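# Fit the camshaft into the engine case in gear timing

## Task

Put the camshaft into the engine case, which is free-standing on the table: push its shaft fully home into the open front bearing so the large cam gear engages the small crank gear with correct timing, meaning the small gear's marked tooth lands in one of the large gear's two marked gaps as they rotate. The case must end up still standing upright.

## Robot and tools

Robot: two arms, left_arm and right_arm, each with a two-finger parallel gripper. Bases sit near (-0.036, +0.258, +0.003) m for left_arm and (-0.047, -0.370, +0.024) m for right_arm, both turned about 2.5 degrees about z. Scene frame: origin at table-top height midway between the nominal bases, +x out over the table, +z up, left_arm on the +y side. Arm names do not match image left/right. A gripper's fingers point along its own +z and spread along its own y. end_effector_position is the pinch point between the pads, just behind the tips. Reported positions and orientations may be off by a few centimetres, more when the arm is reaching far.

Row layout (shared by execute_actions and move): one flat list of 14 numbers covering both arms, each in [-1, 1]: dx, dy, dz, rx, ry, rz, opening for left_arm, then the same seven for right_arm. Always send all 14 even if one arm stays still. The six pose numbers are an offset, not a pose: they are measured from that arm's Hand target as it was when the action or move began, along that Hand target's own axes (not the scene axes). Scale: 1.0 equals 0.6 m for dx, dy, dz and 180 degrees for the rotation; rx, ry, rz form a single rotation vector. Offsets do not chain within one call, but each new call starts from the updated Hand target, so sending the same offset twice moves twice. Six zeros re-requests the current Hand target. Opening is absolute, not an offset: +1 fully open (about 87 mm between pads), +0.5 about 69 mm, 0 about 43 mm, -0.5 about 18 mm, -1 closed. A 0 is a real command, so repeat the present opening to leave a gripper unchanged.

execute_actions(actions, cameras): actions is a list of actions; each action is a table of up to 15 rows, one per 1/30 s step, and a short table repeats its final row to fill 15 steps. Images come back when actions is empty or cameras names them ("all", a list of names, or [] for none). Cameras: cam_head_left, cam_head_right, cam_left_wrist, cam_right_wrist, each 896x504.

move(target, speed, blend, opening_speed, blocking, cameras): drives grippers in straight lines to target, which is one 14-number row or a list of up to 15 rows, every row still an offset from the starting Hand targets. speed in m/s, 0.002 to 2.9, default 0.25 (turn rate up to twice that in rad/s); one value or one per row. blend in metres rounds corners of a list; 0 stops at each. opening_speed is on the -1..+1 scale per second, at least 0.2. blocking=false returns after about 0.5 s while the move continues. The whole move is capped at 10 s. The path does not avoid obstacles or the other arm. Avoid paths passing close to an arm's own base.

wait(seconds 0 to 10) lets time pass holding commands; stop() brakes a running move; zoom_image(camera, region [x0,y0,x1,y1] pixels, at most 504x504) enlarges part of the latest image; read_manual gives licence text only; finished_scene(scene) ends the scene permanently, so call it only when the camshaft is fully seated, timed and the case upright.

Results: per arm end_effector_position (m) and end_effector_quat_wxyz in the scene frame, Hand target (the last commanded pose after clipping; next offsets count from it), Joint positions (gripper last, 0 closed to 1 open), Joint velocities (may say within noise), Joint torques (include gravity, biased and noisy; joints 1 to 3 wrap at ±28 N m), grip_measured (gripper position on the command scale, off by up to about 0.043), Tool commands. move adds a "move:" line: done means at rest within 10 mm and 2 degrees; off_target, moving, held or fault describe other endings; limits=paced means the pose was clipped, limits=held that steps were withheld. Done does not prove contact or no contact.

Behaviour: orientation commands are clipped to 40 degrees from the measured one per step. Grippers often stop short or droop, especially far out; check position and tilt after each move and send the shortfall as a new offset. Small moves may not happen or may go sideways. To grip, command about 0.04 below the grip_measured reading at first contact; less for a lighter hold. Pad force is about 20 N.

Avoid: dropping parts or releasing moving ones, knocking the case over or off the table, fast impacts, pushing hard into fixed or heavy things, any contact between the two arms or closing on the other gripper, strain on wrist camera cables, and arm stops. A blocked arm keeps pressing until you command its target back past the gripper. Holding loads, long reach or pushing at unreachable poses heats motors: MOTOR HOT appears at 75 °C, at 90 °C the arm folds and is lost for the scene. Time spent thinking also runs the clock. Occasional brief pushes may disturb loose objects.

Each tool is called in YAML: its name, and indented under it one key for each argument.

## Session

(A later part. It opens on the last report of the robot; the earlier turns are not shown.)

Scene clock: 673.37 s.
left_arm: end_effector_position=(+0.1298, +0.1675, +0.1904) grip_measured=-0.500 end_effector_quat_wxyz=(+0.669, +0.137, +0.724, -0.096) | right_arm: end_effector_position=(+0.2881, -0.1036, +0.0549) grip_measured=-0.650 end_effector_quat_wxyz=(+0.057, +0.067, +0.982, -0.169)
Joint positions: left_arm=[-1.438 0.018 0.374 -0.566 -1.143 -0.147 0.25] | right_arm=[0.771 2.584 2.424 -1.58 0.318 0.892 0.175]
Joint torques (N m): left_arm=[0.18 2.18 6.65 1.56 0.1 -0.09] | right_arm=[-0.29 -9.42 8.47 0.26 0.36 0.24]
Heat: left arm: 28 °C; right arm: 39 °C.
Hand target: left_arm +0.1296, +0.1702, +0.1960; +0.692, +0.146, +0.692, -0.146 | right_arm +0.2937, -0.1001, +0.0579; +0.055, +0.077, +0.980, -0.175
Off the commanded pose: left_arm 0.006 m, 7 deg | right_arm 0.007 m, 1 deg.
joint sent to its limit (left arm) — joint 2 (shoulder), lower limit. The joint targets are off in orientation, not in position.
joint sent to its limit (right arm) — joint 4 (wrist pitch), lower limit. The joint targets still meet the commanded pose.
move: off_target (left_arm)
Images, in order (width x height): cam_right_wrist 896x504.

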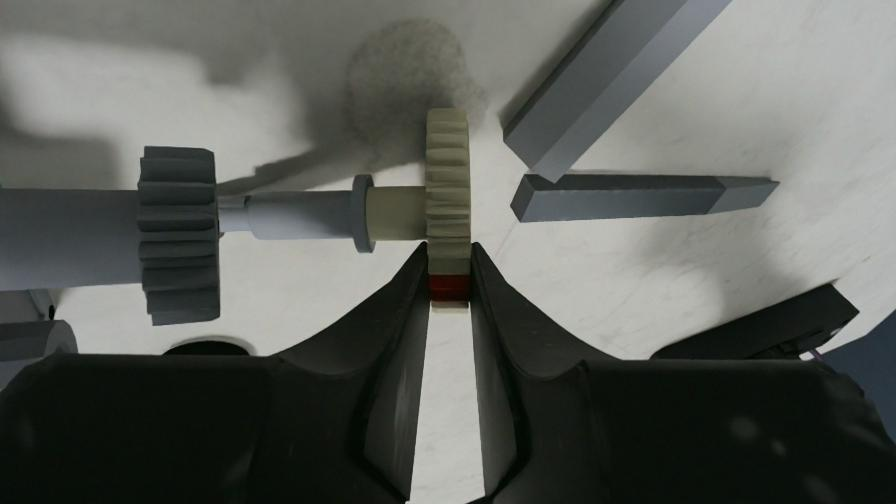

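move:
  target:
    - [0,0,0,0,0,0,-0.5,0.0353,-0.003,-0.011,0,0,0,-0.8]
    - [0,0,0,0,0,0,-0.5,0.0268,-0.0488,-0.065,0,0,0,-0.8]
    - [0,0,0,0,0,0,-0.5,0.0488,-0.0488,-0.0555,0,-0.261,0,-0.8]
  speed: [0.06,0.1,0.15]
  blend: [0.002,0.008,0]
  cameras: ["all"]

Scene clock: 699.67 s.
left_arm: end_effector_position=(+0.1298, +0.1675, +0.1904) grip_measured=-0.500 end_effector_quat_wxyz=(+0.669, +0.137, +0.724, -0.096) | right_arm: end_effector_position=(+0.2534, -0.1146, +0.0777) grip_measured=-0.651 end_effector_quat_wxyz=(+0.417, -0.008, +0.886, -0.205)
Joint positions: left_arm=[-1.438 0.018 0.374 -0.566 -1.143 -0.147 0.25] | right_arm=[1.068 2.028 1.409 -0.814 0.958 0.937 0.175]
Joint torques (N m): left_arm=[0.18 2.19 6.64 1.55 0.09 -0.08] | right_arm=[0.39 -10.41 5 1.1 0.87 0.03]
Heat: left arm: 28 °C; right arm: 41 °C.
Hand target: left_arm +0.1296, +0.1702, +0.1960; +0.692, +0.146, +0.692, -0.146 | right_arm +0.2573, -0.1117, +0.0949; +0.441, +0.001, +0.877, -0.191
Off the commanded pose: left_arm 0.006 m, 7 deg | right_arm 0.018 m, 4 deg.
joint sent to its limit (left arm) — joint 2 (shoulder), lower limit. The joint targets are off in orientation, not in position.
move: off_target (left_arm, right_arm)

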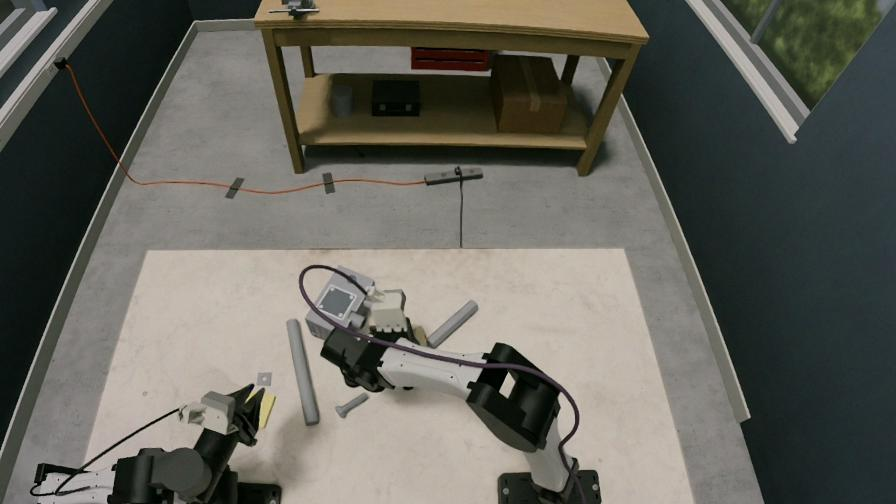

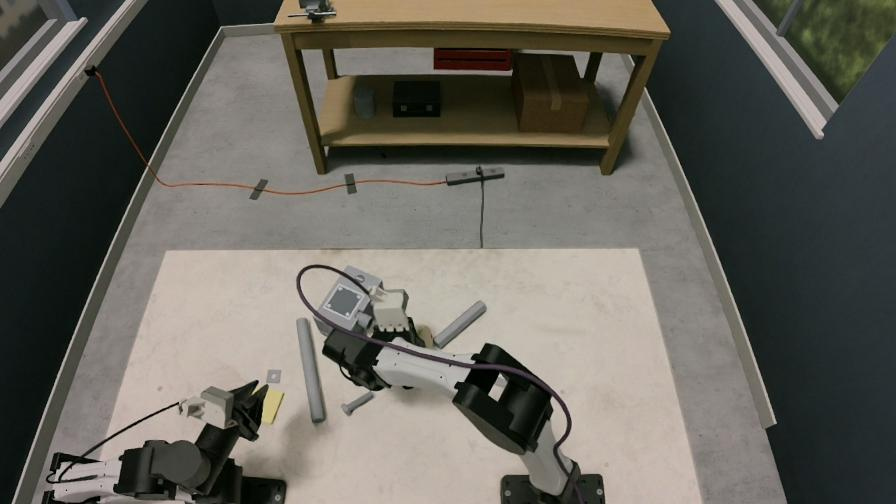

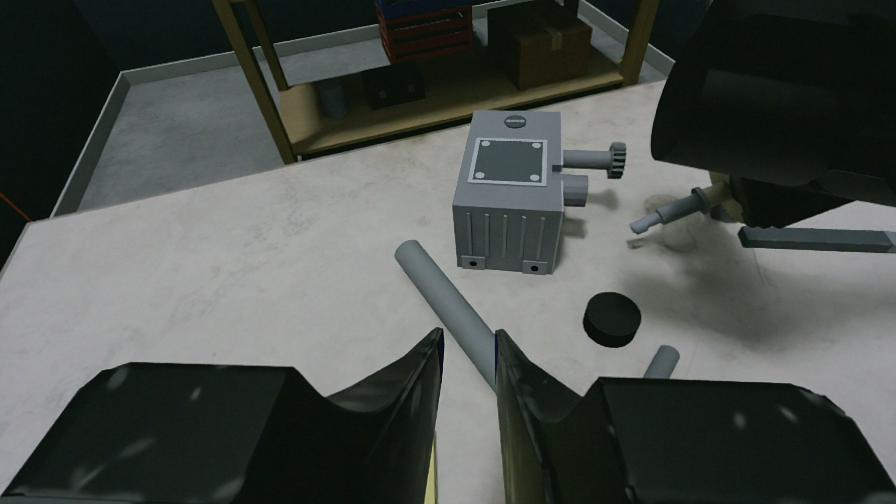

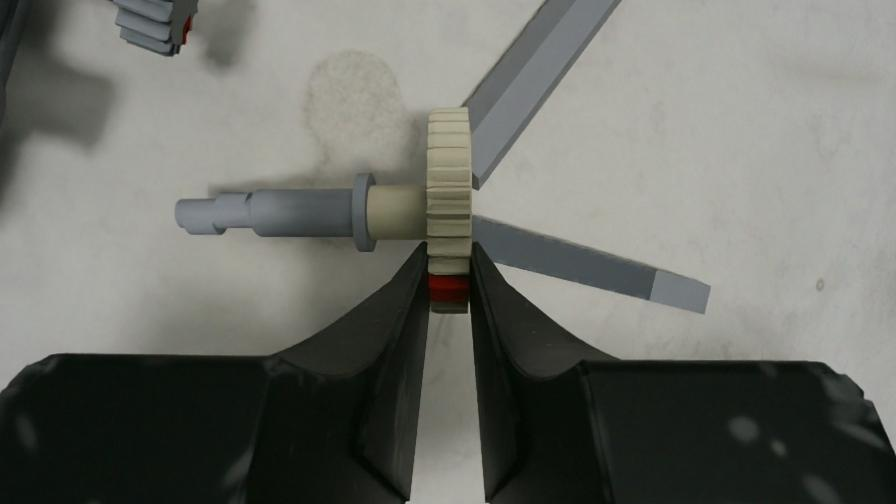

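move:
  target:
    - [0,0,0,0,0,0,-0.5,-0.0015,0.046,-0.026,0,0,0,-0.8]
    - [0,0,0,0,0,0,-0.5,0.027,0.058,-0.006,0,0,0,-0.8]
  speed: 0.08
  blend: [0.005,0]
  cameras: ["cam_right_wrist","cam_left_wrist"]

Scene clock: 716.70 s.
left_arm: end_effector_position=(+0.1298, +0.1675, +0.1904) grip_measured=-0.500 end_effector_quat_wxyz=(+0.669, +0.137, +0.724, -0.096) | right_arm: end_effector_position=(+0.2455, -0.0853, +0.0678) grip_measured=-0.651 end_effector_quat_wxyz=(+0.421, -0.013, +0.885, -0.198)
Joint positions: left_arm=[-1.438 0.018 0.374 -0.566 -1.143 -0.147 0.25] | right_arm=[1.124 2.119 1.509 -0.869 0.966 1.006 0.175]
Joint torques (N m): left_arm=[0.18 2.17 6.64 1.56 0.09 -0.09] | right_arm=[0.2 -7.8 6.02 0.97 0.86 0.28]
Heat: left arm: 28 °C; right arm: 43 °C.
Hand target: left_arm +0.1296, +0.1702, +0.1960; +0.692, +0.146, +0.692, -0.146 | right_arm +0.2505, -0.0809, +0.0726; +0.441, +0.001, +0.877, -0.191
Off the commanded pose: left_arm 0.006 m, 7 deg | right_arm 0.008 m, 3 deg.
joint sent to its limit (left arm) — joint 2 (shoulder), lower limit. The joint targets are off in orientation, not in position.
move: off_target (left_arm, right_arm)
Images, in order (width x height): cam_left_wrist 896x504, cam_right_wrist 896x504.

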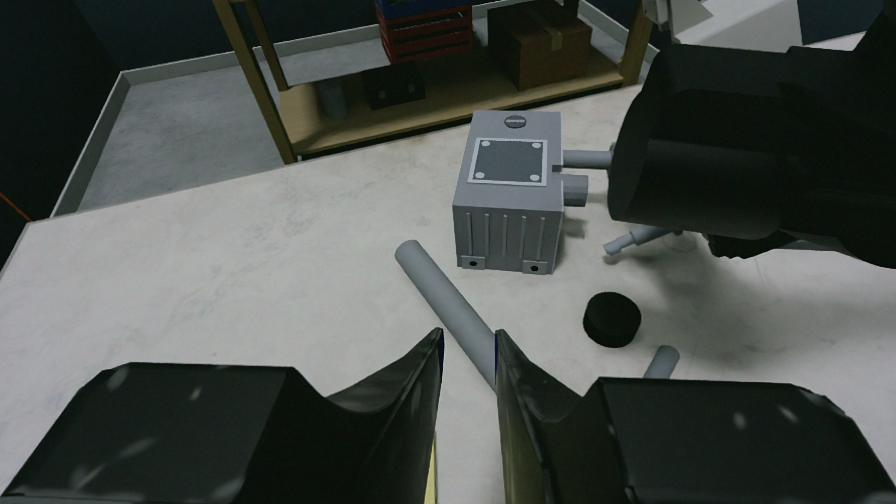

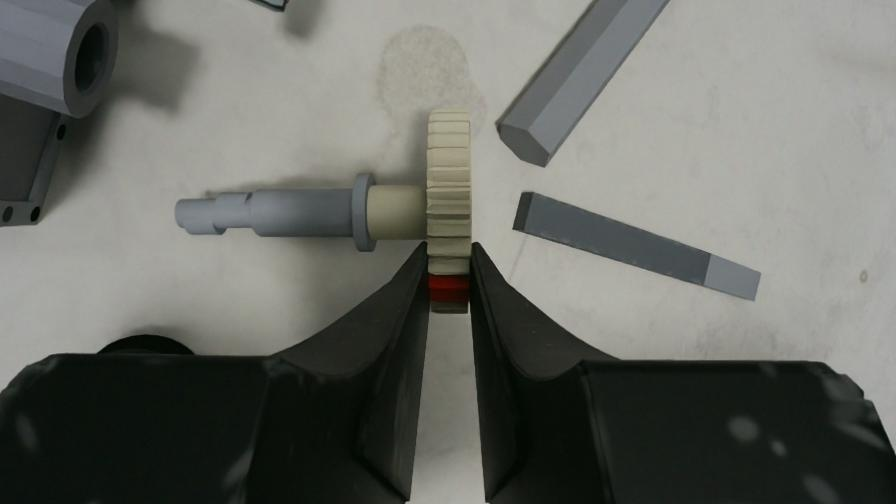

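move:
  target: [0,0,0,0,0,0,-0.5,0.022,0.0095,0.0152,0,0,0,-0.8]
  speed: 0.05

move:
  target: [0,0,0,0,0,0,-0.5,0.009,0.004,0.006,0,0,0,-0.8]
  speed: 0.03
  cameras: ["cam_right_wrist","cam_left_wrist"]

Scene clock: 722.53 s.
left_arm: end_effector_position=(+0.1298, +0.1675, +0.1904) grip_measured=-0.500 end_effector_quat_wxyz=(+0.669, +0.137, +0.724, -0.096) | right_arm: end_effector_position=(+0.2470, -0.0825, +0.0531) grip_measured=-0.651 end_effector_quat_wxyz=(+0.424, -0.010, +0.885, -0.195)
Joint positions: left_arm=[-1.438 0.018 0.374 -0.566 -1.143 -0.147 0.25] | right_arm=[1.124 2.145 1.487 -0.813 0.967 1.008 0.175]
Joint torques (N m): left_arm=[0.16 2.21 6.65 1.55 0.1 -0.09] | right_arm=[0.27 -7.99 5 1.04 0.87 0.26]
Heat: left arm: 29 °C; right arm: 41 °C.
Hand target: left_arm +0.1296, +0.1702, +0.1960; +0.692, +0.146, +0.692, -0.146 | right_arm +0.2505, -0.0809, +0.0556; +0.442, +0.001, +0.877, -0.191
Off the commanded pose: left_arm 0.006 m, 7 deg | right_arm 0.005 m, 3 deg.
joint sent to its limit (left arm) — joint 2 (shoulder), lower limit. The joint targets are off in orientation, not in position.
move: off_target (left_arm, right_arm)

Scene clock: 723.40 s.
left_arm: end_effector_position=(+0.1298, +0.1675, +0.1904) grip_measured=-0.500 end_effector_quat_wxyz=(+0.669, +0.137, +0.724, -0.096) | right_arm: end_effector_position=(+0.2489, -0.0815, +0.0508) grip_measured=-0.651 end_effector_quat_wxyz=(+0.430, -0.006, +0.882, -0.192)
Joint positions: left_arm=[-1.438 0.018 0.374 -0.566 -1.143 -0.147 0.25] | right_arm=[1.124 2.149 1.478 -0.788 0.976 1.01 0.175]
Joint torques (N m): left_arm=[0.18 2.19 6.64 1.55 0.09 -0.09] | right_arm=[0.24 -7.39 4.74 1.01 0.78 0.24]
Heat: left arm: 29 °C; right arm: 41 °C.
Hand target: left_arm +0.1296, +0.1702, +0.1960; +0.692, +0.146, +0.692, -0.146 | right_arm +0.2504, -0.0808, +0.0487; +0.442, +0.001, +0.877, -0.191
Off the commanded pose: left_arm 0.006 m, 7 deg | right_arm 0.003 m, 2 deg.
joint sent to its limit (left arm) — joint 2 (shoulder), lower limit. The joint targets are off in orientation, not in position.
move: off_target (left_arm)
Images, in order (width x height): cam_left_wrist 896x504, cam_right_wrist 896x504.

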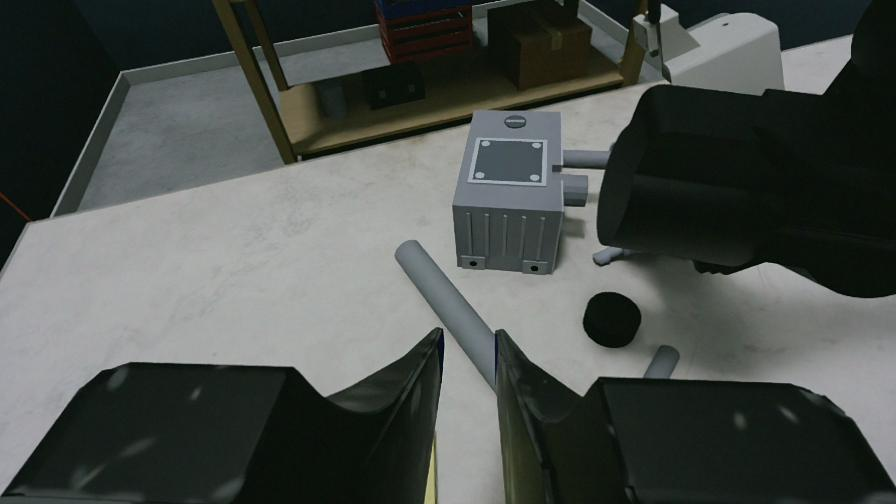

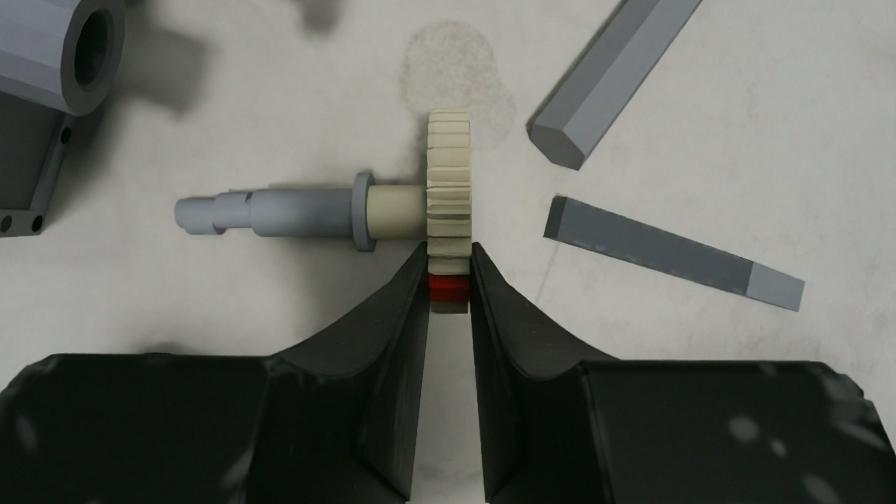

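move:
  target: [0,0,0,0,0,0,-0.5,0.006,0.003,0.004,0,0,0,-0.8]
  speed: 0.03

move:
  target: [0,0,0,0,0,0,-0.5,0,0,0,0,0,0,-0.45]
  speed: 0.03
  opening_speed: 0.25
  cameras: ["cam_right_wrist"]

Scene clock: 728.33 s.
left_arm: end_effector_position=(+0.1298, +0.1675, +0.1904) grip_measured=-0.500 end_effector_quat_wxyz=(+0.669, +0.137, +0.724, -0.096) | right_arm: end_effector_position=(+0.2513, -0.0794, +0.0495) grip_measured=-0.651 end_effector_quat_wxyz=(+0.436, -0.002, +0.880, -0.189)
Joint positions: left_arm=[-1.438 0.018 0.374 -0.566 -1.143 -0.147 0.25] | right_arm=[1.124 2.155 1.478 -0.77 0.986 1.012 0.175]
Joint torques (N m): left_arm=[0.18 2.17 6.63 1.56 0.09 -0.09] | right_arm=[0.25 -7.28 4.08 0.99 0.68 0.23]
Heat: left arm: 29 °C; right arm: 41 °C.
Hand target: left_arm +0.1296, +0.1702, +0.1960; +0.692, +0.146, +0.692, -0.146 | right_arm +0.2503, -0.0805, +0.0441; +0.441, +0.001, +0.877, -0.191
Off the commanded pose: left_arm 0.006 m, 7 deg | right_arm 0.006 m, 1 deg.
joint sent to its limit (left arm) — joint 2 (shoulder), lower limit. The joint targets are off in orientation, not in position.
move: off_target (left_arm)

Scene clock: 729.93 s.
left_arm: end_effector_position=(+0.1298, +0.1675, +0.1904) grip_measured=-0.500 end_effector_quat_wxyz=(+0.669, +0.137, +0.724, -0.096) | right_arm: end_effector_position=(+0.2507, -0.0808, +0.0474) grip_measured=-0.450 end_effector_quat_wxyz=(+0.435, -0.003, +0.880, -0.192)
Joint positions: left_arm=[-1.438 0.018 0.374 -0.566 -1.143 -0.147 0.25] | right_arm=[1.124 2.158 1.472 -0.768 0.986 1.012 0.275]
Joint torques (N m): left_arm=[0.17 2.17 6.65 1.56 0.1 -0.09] | right_arm=[0.24 -7.45 4.66 0.98 0.7 0.22]
Heat: left arm: 29 °C; right arm: 40 °C.
Hand target: left_arm +0.1296, +0.1702, +0.1960; +0.692, +0.146, +0.692, -0.146 | right_arm +0.2504, -0.0806, +0.0440; +0.442, +0.001, +0.877, -0.191
Off the commanded pose: left_arm 0.006 m, 7 deg | right_arm 0.003 m, 1 deg.
joint sent to its limit (left arm) — joint 2 (shoulder), lower limit. The joint targets are off in orientation, not in position.
move: off_target (left_arm)
Images, in order (width x height): cam_right_wrist 896x504.

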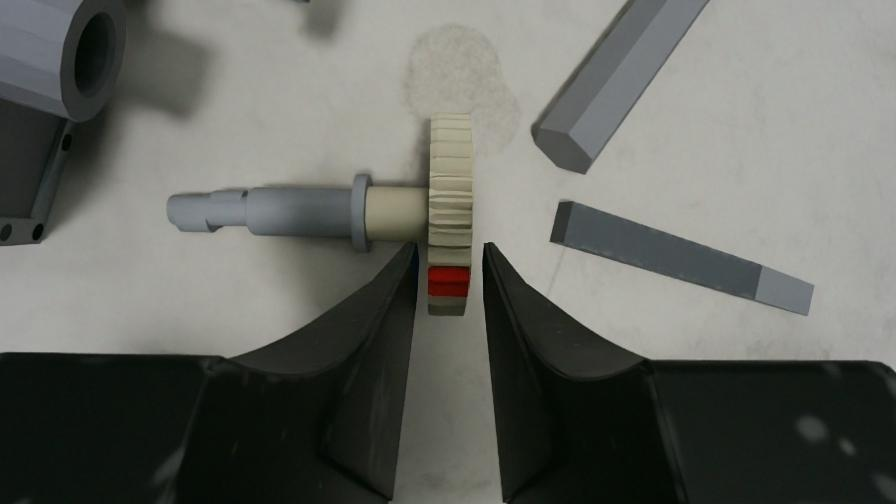

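execute_actions:
  actions: []

Scene clock: 761.47 s.
left_arm: end_effector_position=(+0.1298, +0.1675, +0.1904) grip_measured=-0.500 end_effector_quat_wxyz=(+0.669, +0.137, +0.724, -0.096) | right_arm: end_effector_position=(+0.2507, -0.0808, +0.0474) grip_measured=-0.450 end_effector_quat_wxyz=(+0.435, -0.003, +0.880, -0.192)
Joint positions: left_arm=[-1.438 0.018 0.374 -0.566 -1.143 -0.147 0.25] | right_arm=[1.124 2.158 1.472 -0.768 0.986 1.012 0.275]
Joint velocities: within noise
Joint torques (N m): left_arm=[0.16 2.18 6.64 1.55 0.1 -0.09] | right_arm=[0.23 -7.39 4.6 0.99 0.69 0.23]
Heat: left arm: 29 °C; right arm: 36 °C.
Hand target: left_arm +0.1296, +0.1702, +0.1960; +0.692, +0.146, +0.692, -0.146 | right_arm +0.2504, -0.0806, +0.0440; +0.442, +0.001, +0.877, -0.191
Tool commands: left_gripper/opening=-0.5 right_gripper/opening=-0.45
Off the commanded pose: left_arm 0.006 m, 7 deg | right_arm 0.003 m, 1 deg.

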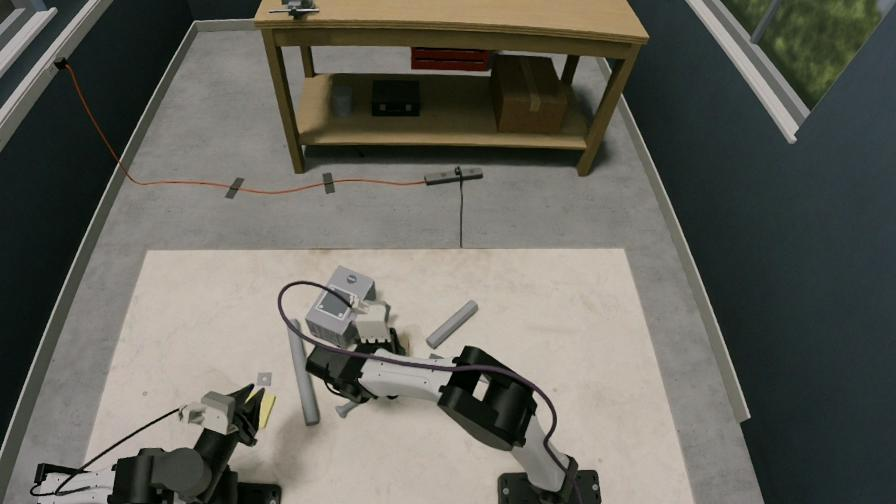

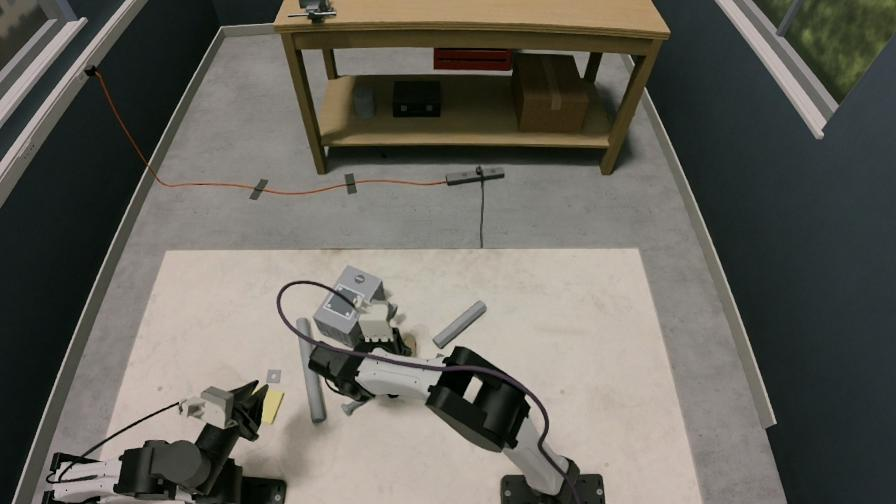

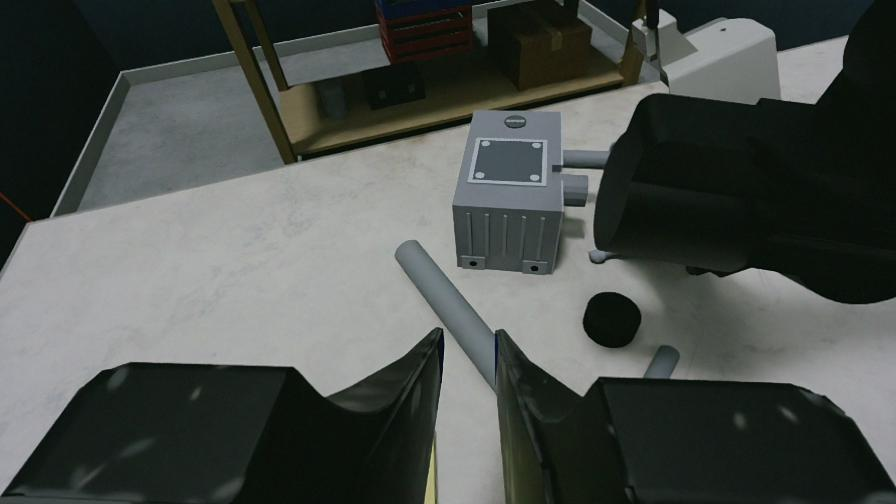

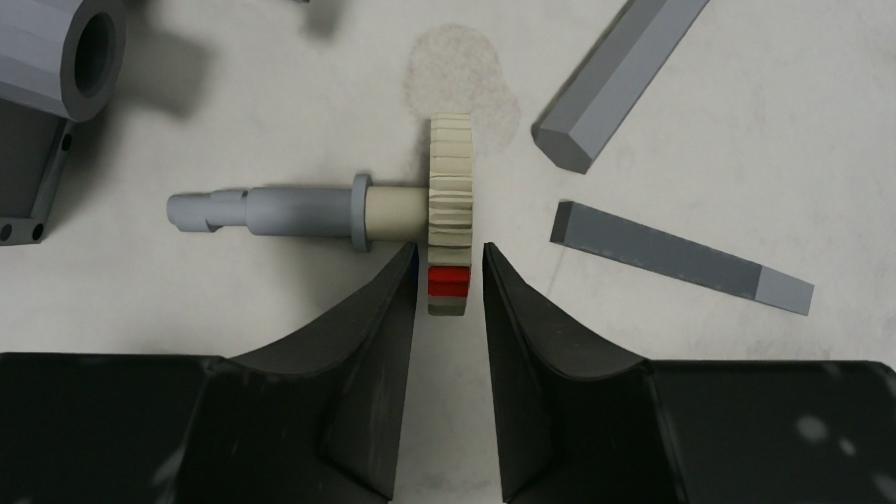

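move:
  target:
    - [0,0,0,0,0,0,-0.5,0,0,-0.16,0,0,0,-0.45]
    - [0,0,0,0,0,0,-0.5,-0.109,-0.006,-0.116,0,0.195,0,-0.3]
  speed: 0.15
  cameras: ["cam_right_wrist"]

Scene clock: 795.20 s.
left_arm: end_effector_position=(+0.1298, +0.1675, +0.1904) grip_measured=-0.500 end_effector_quat_wxyz=(+0.669, +0.137, +0.724, -0.096) | right_arm: end_effector_position=(+0.2332, -0.0519, +0.1293) grip_measured=-0.300 end_effector_quat_wxyz=(+0.186, +0.050, +0.971, -0.141)
Joint positions: left_arm=[-1.438 0.018 0.374 -0.566 -1.143 -0.147 0.25] | right_arm=[1.002 2.349 2.306 -1.573 0.469 1.074 0.35]
Joint torques (N m): left_arm=[0.17 2.17 6.65 1.56 0.09 -0.09] | right_arm=[-0.51 -8.51 8.47 0.45 0.32 -0.02]
Heat: left arm: 30 °C; right arm: 36 °C.
Hand target: left_arm +0.1296, +0.1702, +0.1960; +0.692, +0.146, +0.692, -0.146 | right_arm +0.2358, -0.0496, +0.1331; +0.157, +0.058, +0.969, -0.182
Off the commanded pose: left_arm 0.006 m, 7 deg | right_arm 0.005 m, 6 deg.
joint sent to its limit (left arm) — joint 2 (shoulder), lower limit. The joint targets are off in orientation, not in position.
joint sent to its limit (right arm) — joint 4 (wrist pitch), lower limit. The joint targets are off in orientation, not in position.
move: off_target (left_arm, right_arm); target 2's new opening was sent with right_arm's hand 0.005 m and 6 deg from that target
Images, in order (width x height): cam_right_wrist 896x504.

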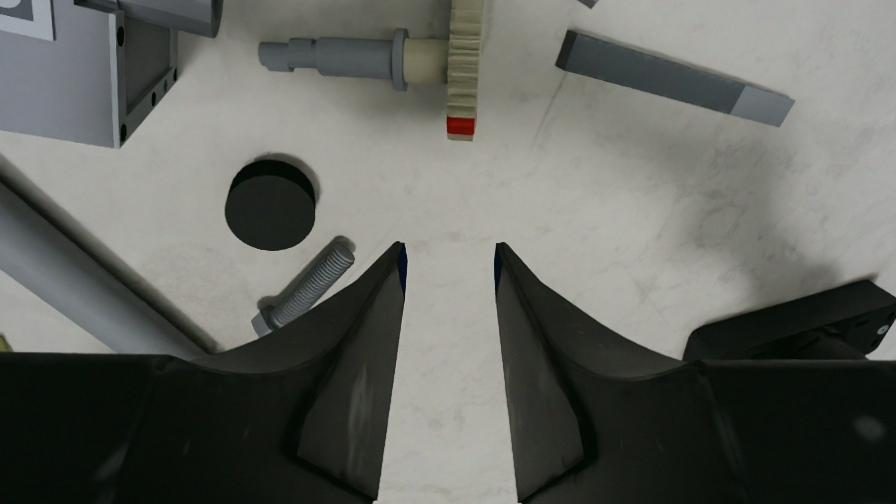

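move:
  target: [0,0,0,0,0,0,-0.5,0,0,0.075,0,0,0,-0.3]
  speed: 0.12
  cameras: ["cam_right_wrist"]

Scene clock: 800.17 s.
left_arm: end_effector_position=(+0.1298, +0.1675, +0.1904) grip_measured=-0.500 end_effector_quat_wxyz=(+0.669, +0.137, +0.724, -0.096) | right_arm: end_effector_position=(+0.2453, -0.0671, +0.0885) grip_measured=-0.300 end_effector_quat_wxyz=(+0.155, +0.059, +0.968, -0.186)
Joint positions: left_arm=[-1.438 0.018 0.374 -0.566 -1.143 -0.147 0.25] | right_arm=[0.957 2.451 2.306 -1.573 0.469 1.072 0.35]
Joint torques (N m): left_arm=[0.2 2.19 6.65 1.56 0.1 -0.08] | right_arm=[-0.59 -9.33 7.84 0.22 0.37 -0.01]
Heat: left arm: 30 °C; right arm: 36 °C.
Hand target: left_arm +0.1296, +0.1702, +0.1960; +0.692, +0.146, +0.692, -0.146 | right_arm +0.2484, -0.0662, +0.0934; +0.157, +0.058, +0.969, -0.182
Off the commanded pose: left_arm 0.006 m, 7 deg | right_arm 0.006 m, 1 deg.
joint sent to its limit (left arm) — joint 2 (shoulder), lower limit. The joint targets are off in orientation, not in position.
joint sent to its limit (right arm) — joint 4 (wrist pitch), lower limit. The joint targets still meet the commanded pose.
move: off_target (left_arm)
Images, in order (width x height): cam_right_wrist 896x504.

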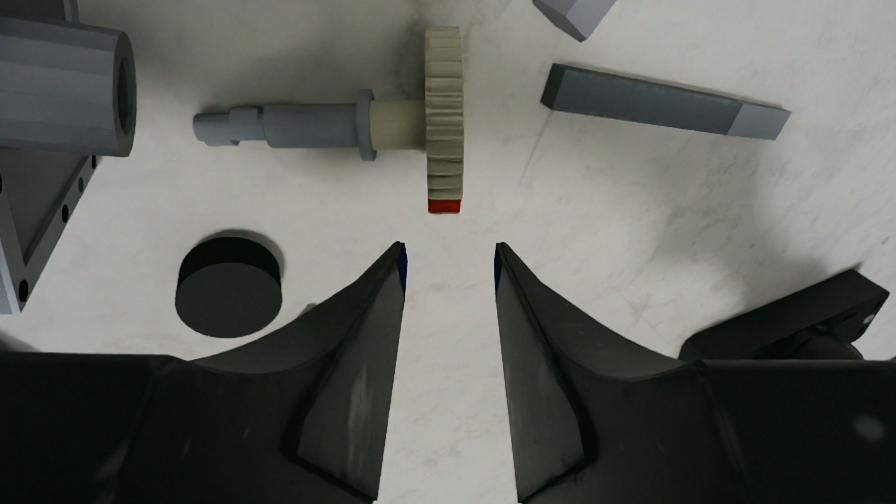

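move:
  target: [0,0,0,0,0,0,-0.5,-0.009,0.003,0.0585,0,0,0,-0.3]
  speed: 0.12
  cameras: ["cam_right_wrist"]

Scene clock: 809.00 s.
left_arm: end_effector_position=(+0.1298, +0.1675, +0.1904) grip_measured=-0.500 end_effector_quat_wxyz=(+0.669, +0.137, +0.724, -0.096) | right_arm: end_effector_position=(+0.2616, -0.0766, +0.0618) grip_measured=-0.300 end_effector_quat_wxyz=(+0.153, +0.060, +0.969, -0.185)
Joint positions: left_arm=[-1.438 0.018 0.374 -0.566 -1.143 -0.147 0.25] | right_arm=[0.915 2.451 2.202 -1.448 0.469 1.027 0.35]
Joint torques (N m): left_arm=[0.17 2.17 6.65 1.55 0.1 -0.09] | right_arm=[-0.43 -10.29 4.68 0.5 0.41 -0.02]
Heat: left arm: 30 °C; right arm: 37 °C.
Hand target: left_arm +0.1296, +0.1702, +0.1960; +0.692, +0.146, +0.692, -0.146 | right_arm +0.2639, -0.0779, +0.0635; +0.157, +0.058, +0.969, -0.182
Off the commanded pose: left_arm 0.006 m, 7 deg | right_arm 0.003 m, 1 deg.
joint sent to its limit (left arm) — joint 2 (shoulder), lower limit. The joint targets are off in orientation, not in position.
move: off_target (left_arm)
Images, in order (width x height): cam_right_wrist 896x504.

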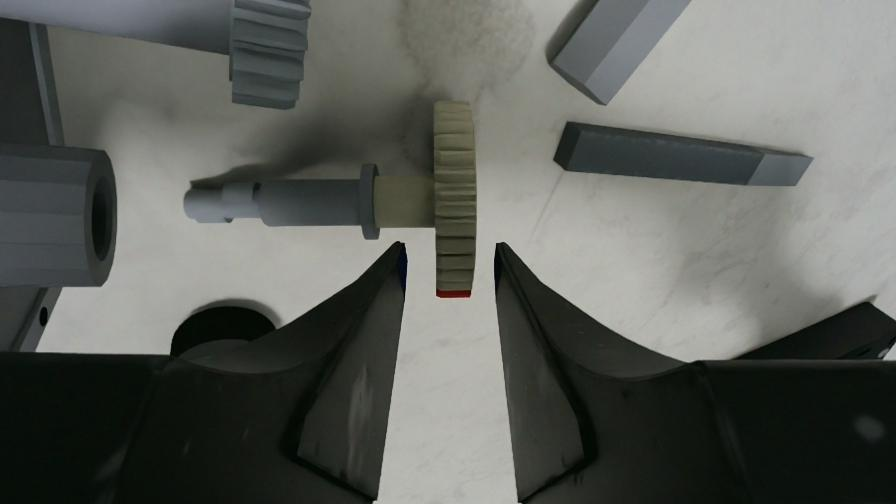

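move:
  target:
    - [0,0,0,0,0,0,-0.5,0.006,-0.003,0.016,0,0,0,-0.3]
    - [0,0,0,0,0,0,-0.5,0.006,-0.003,0.016,0,0,0,-0.8]
  speed: 0.08
  opening_speed: 0.4
  cameras: ["cam_right_wrist"]

Scene clock: 821.10 s.
left_arm: end_effector_position=(+0.1298, +0.1675, +0.1904) grip_measured=-0.500 end_effector_quat_wxyz=(+0.669, +0.137, +0.724, -0.096) | right_arm: end_effector_position=(+0.2576, -0.0815, +0.0428) grip_measured=-0.800 end_effector_quat_wxyz=(+0.146, +0.054, +0.969, -0.193)
Joint positions: left_arm=[-1.438 0.018 0.374 -0.566 -1.143 -0.147 0.25] | right_arm=[0.915 2.451 2.121 -1.389 0.469 1.02 0.1]
Joint torques (N m): left_arm=[0.17 2.18 6.65 1.56 0.1 -0.08] | right_arm=[-0.9 -12.11 4.55 0.43 0.43 -0.01]
Heat: left arm: 30 °C; right arm: 38 °C.
Hand target: left_arm +0.1296, +0.1702, +0.1960; +0.692, +0.146, +0.692, -0.146 | right_arm +0.2629, -0.0831, +0.0545; +0.157, +0.058, +0.969, -0.182
Off the commanded pose: left_arm 0.006 m, 7 deg | right_arm 0.013 m, 2 deg.
joint sent to its limit (left arm) — joint 2 (shoulder), lower limit. The joint targets are off in orientation, not in position.
move: off_target (left_arm, right_arm); target 2's new opening was sent with right_arm's hand 0.013 m and 2 deg from that target
Images, in order (width x height): cam_right_wrist 896x504.

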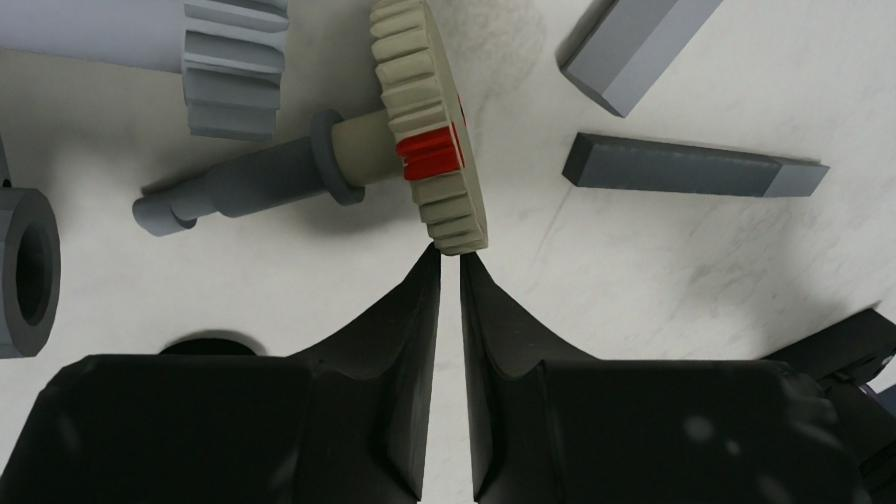

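move:
  target:
    - [0,0,0,0,0,0,-0.5,0,0,0,0,0,0,-0.3]
    - [0,0,0,0,0,0,-0.5,0,0,-0.08,0,0,0,-0.3]
  speed: 0.1
  opening_speed: 0.6
  cameras: ["cam_right_wrist"]

Scene clock: 832.47 s.
left_arm: end_effector_position=(+0.1298, +0.1675, +0.1904) grip_measured=-0.500 end_effector_quat_wxyz=(+0.669, +0.137, +0.724, -0.096) | right_arm: end_effector_position=(+0.2486, -0.0699, +0.0897) grip_measured=-0.300 end_effector_quat_wxyz=(+0.153, +0.050, +0.969, -0.187)
Joint positions: left_arm=[-1.438 0.018 0.374 -0.566 -1.143 -0.147 0.25] | right_arm=[0.948 2.451 2.31 -1.572 0.469 1.044 0.35]
Joint torques (N m): left_arm=[0.18 2.18 6.63 1.55 0.09 -0.09] | right_arm=[0.27 -9.78 7.91 0.24 0.38 0.24]
Heat: left arm: 30 °C; right arm: 40 °C.
Hand target: left_arm +0.1296, +0.1702, +0.1960; +0.692, +0.146, +0.692, -0.146 | right_arm +0.2493, -0.0651, +0.0969; +0.157, +0.058, +0.969, -0.182
Off the commanded pose: left_arm 0.006 m, 7 deg | right_arm 0.009 m, 1 deg.
joint sent to its limit (left arm) — joint 2 (shoulder), lower limit. The joint targets are off in orientation, not in position.
joint sent to its limit (right arm) — joint 4 (wrist pitch), lower limit. The joint targets still meet the commanded pose.
move: off_target (left_arm)
Images, in order (width x height): cam_right_wrist 896x504.

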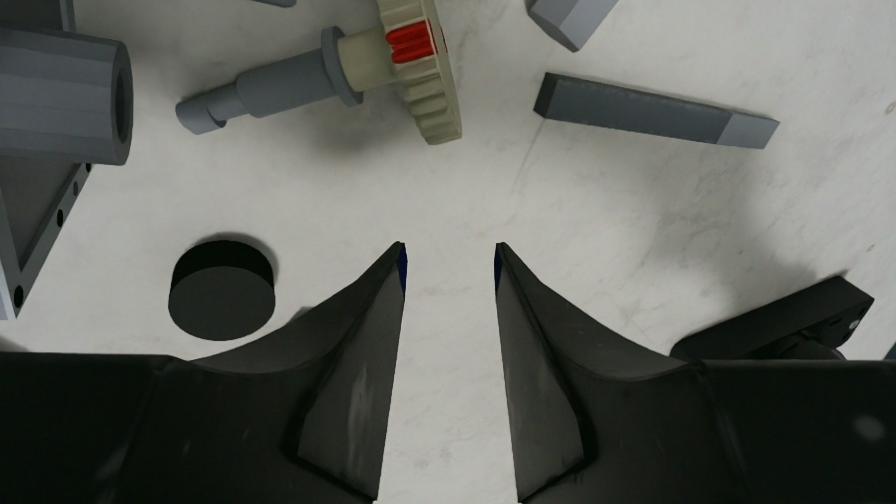

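move:
  target: [0,0,0,0,0,0,-0.5,-0.073,-0.016,0.004,-0.058,0.089,-0.073,-0.3]
  speed: 0.12
  cameras: ["cam_right_wrist"]

Scene clock: 875.07 s.
left_arm: end_effector_position=(+0.1298, +0.1675, +0.1904) grip_measured=-0.500 end_effector_quat_wxyz=(+0.669, +0.137, +0.724, -0.096) | right_arm: end_effector_position=(+0.2860, -0.0791, +0.1085) grip_measured=-0.300 end_effector_quat_wxyz=(+0.055, -0.040, +0.996, -0.063)
Joint positions: left_arm=[-1.438 0.018 0.374 -0.566 -1.143 -0.147 0.25] | right_arm=[0.771 2.49 2.498 -1.574 0.167 0.647 0.35]
Joint torques (N m): left_arm=[0.17 2.18 6.65 1.56 0.09 -0.09] | right_arm=[-0.51 -9.1 8.53 0.55 0.15 -0.04]
Heat: left arm: 30 °C; right arm: 41 °C.
Hand target: left_arm +0.1296, +0.1702, +0.1960; +0.692, +0.146, +0.692, -0.146 | right_arm +0.2897, -0.0774, +0.1122; +0.004, -0.042, +0.994, -0.101
Off the commanded pose: left_arm 0.006 m, 7 deg | right_arm 0.006 m, 7 deg.
joint sent to its limit (left arm) — joint 2 (shoulder), lower limit. The joint targets are off in orientation, not in position.
joint sent to its limit (right arm) — joint 4 (wrist pitch), lower limit. The joint targets are off in orientation, not in position.
move: off_target (left_arm, right_arm)
Images, in order (width x height): cam_right_wrist 896x504.

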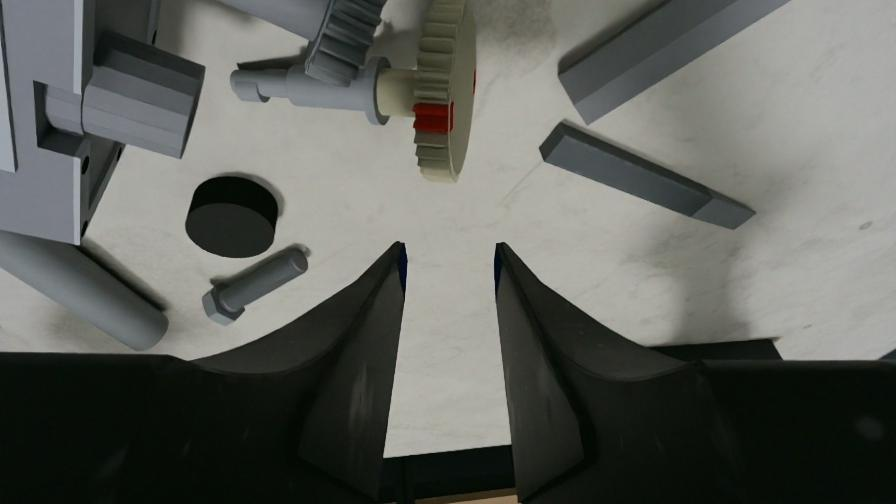

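move:
  target: [0,0,0,0,0,0,-0.5,-0.019,0.016,0.062,0,0,0,-0.3]
  speed: 0.12
  cameras: ["cam_right_wrist"]

Scene clock: 904.20 s.
left_arm: end_effector_position=(+0.1298, +0.1675, +0.1904) grip_measured=-0.500 end_effector_quat_wxyz=(+0.669, +0.137, +0.724, -0.096) | right_arm: end_effector_position=(+0.2945, -0.0753, +0.0682) grip_measured=-0.300 end_effector_quat_wxyz=(+0.033, -0.043, +0.995, -0.080)
Joint positions: left_arm=[-1.438 0.018 0.374 -0.566 -1.143 -0.147 0.25] | right_arm=[0.765 2.624 2.58 -1.576 0.166 0.641 0.35]
Joint torques (N m): left_arm=[0.2 2.19 6.65 1.56 0.1 -0.08] | right_arm=[-0.85 -9.8 8.92 0.47 0.17 -0.05]
Heat: left arm: 31 °C; right arm: 41 °C.
Hand target: left_arm +0.1296, +0.1702, +0.1960; +0.692, +0.146, +0.692, -0.146 | right_arm +0.3008, -0.0744, +0.0739; +0.003, -0.042, +0.994, -0.100
Off the commanded pose: left_arm 0.006 m, 7 deg | right_arm 0.009 m, 4 deg.
joint sent to its limit (left arm) — joint 2 (shoulder), lower limit. The joint targets are off in orientation, not in position.
joint sent to its limit (right arm) — joint 4 (wrist pitch), lower limit. The joint targets are off in orientation, not in position.
move: off_target (left_arm, right_arm)
Images, in order (width x height): cam_right_wrist 896x504.

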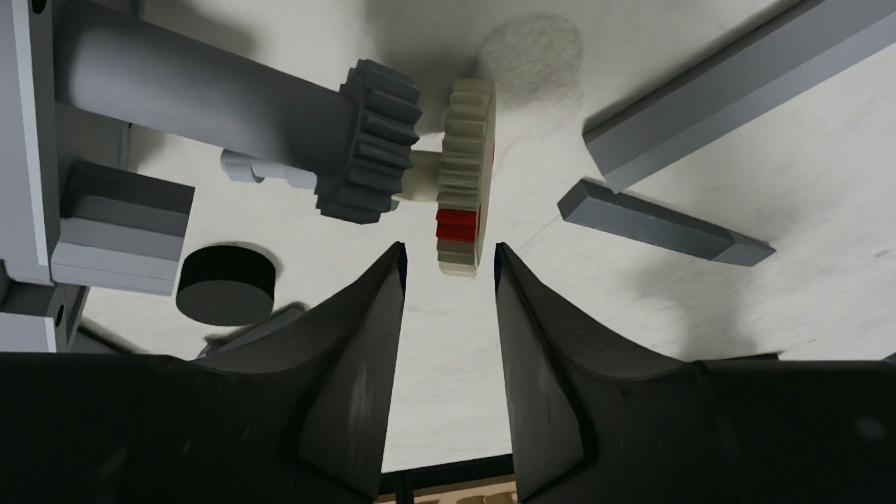

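move:
  target: [0,0,0,0,0,0,-0.5,0,-0.006,0.018,0,0,0,-0.3]
  speed: 0.08
  cameras: ["cam_right_wrist"]

move:
  target: [0,0,0,0,0,0,-0.5,0,0,0,0,0,0,-0.6]
  opening_speed: 0.4
  cameras: ["cam_right_wrist"]

Scene clock: 915.50 s.
left_arm: end_effector_position=(+0.1298, +0.1675, +0.1904) grip_measured=-0.500 end_effector_quat_wxyz=(+0.669, +0.137, +0.724, -0.096) | right_arm: end_effector_position=(+0.2963, -0.0795, +0.0613) grip_measured=-0.300 end_effector_quat_wxyz=(+0.026, -0.042, +0.995, -0.085)
Joint positions: left_arm=[-1.438 0.018 0.374 -0.566 -1.143 -0.147 0.25] | right_arm=[0.755 2.64 2.58 -1.576 0.166 0.635 0.35]
Joint torques (N m): left_arm=[0.17 2.19 6.65 1.56 0.09 -0.08] | right_arm=[-0.81 -9.68 7.99 0.43 0.16 -0.05]
Heat: left arm: 31 °C; right arm: 41 °C.
Hand target: left_arm +0.1296, +0.1702, +0.1960; +0.692, +0.146, +0.692, -0.146 | right_arm +0.3013, -0.0802, +0.0639; +0.003, -0.042, +0.994, -0.101
Off the commanded pose: left_arm 0.006 m, 7 deg | right_arm 0.006 m, 3 deg.
joint sent to its limit (left arm) — joint 2 (shoulder), lower limit. The joint targets are off in orientation, not in position.
joint sent to its limit (right arm) — joint 4 (wrist pitch), lower limit. The joint targets are off in orientation, not in position.
move: off_target (left_arm, right_arm)
Images, in order (width x height): cam_right_wrist 896x504.

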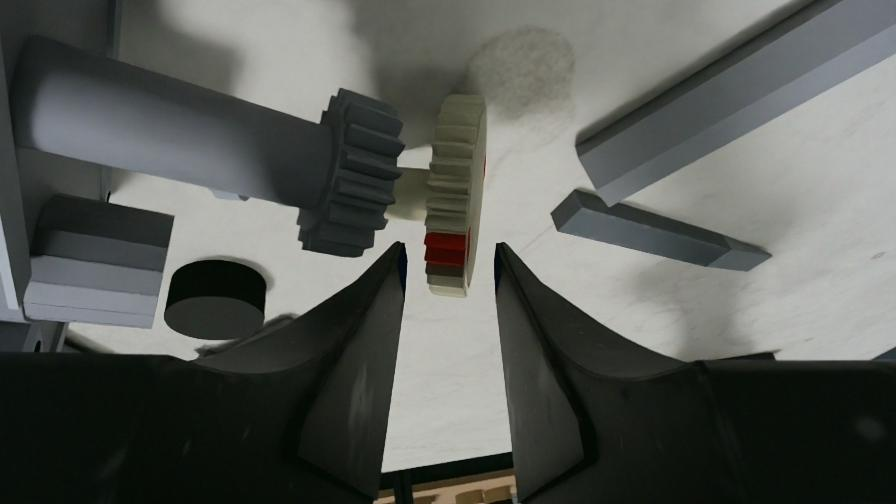

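Scene clock: 916.47 s.
left_arm: end_effector_position=(+0.1298, +0.1675, +0.1904) grip_measured=-0.500 end_effector_quat_wxyz=(+0.669, +0.137, +0.724, -0.096) | right_arm: end_effector_position=(+0.2964, -0.0798, +0.0613) grip_measured=-0.600 end_effector_quat_wxyz=(+0.026, -0.042, +0.995, -0.085)
Joint positions: left_arm=[-1.438 0.018 0.374 -0.566 -1.143 -0.147 0.25] | right_arm=[0.755 2.64 2.58 -1.576 0.166 0.634 0.2]
Joint torques (N m): left_arm=[0.21 2.19 6.67 1.56 0.1 -0.09] | right_arm=[-0.79 -9.7 8.01 0.42 0.18 -0.05]
Heat: left arm: 31 °C; right arm: 41 °C.
Hand target: left_arm +0.1296, +0.1702, +0.1960; +0.692, +0.146, +0.692, -0.146 | right_arm +0.3012, -0.0802, +0.0639; +0.003, -0.042, +0.994, -0.101
Off the commanded pose: left_arm 0.006 m, 7 deg | right_arm 0.005 m, 3 deg.
joint sent to its limit (left arm) — joint 2 (shoulder), lower limit. The joint targets are off in orientation, not in position.
joint sent to its limit (right arm) — joint 4 (wrist pitch), lower limit. The joint targets are off in orientation, not in position.
move: off_target (left_arm, right_arm)
Images, in order (width x height): cam_right_wrist 896x504.

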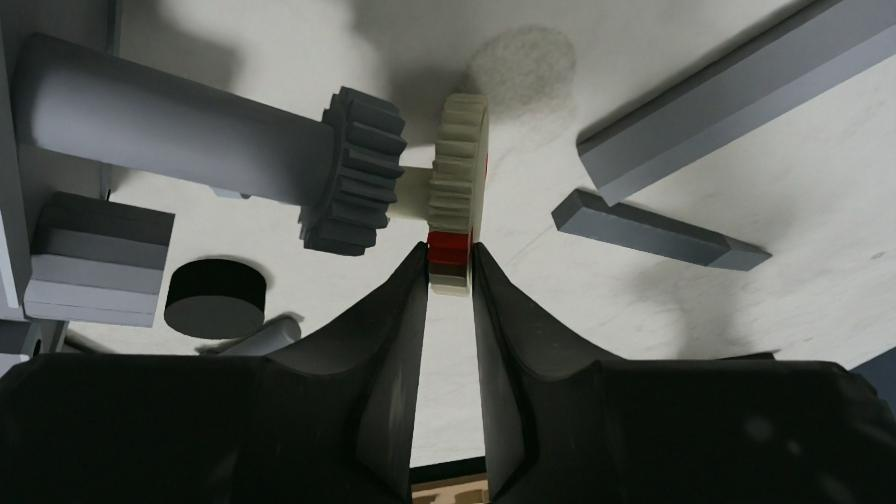

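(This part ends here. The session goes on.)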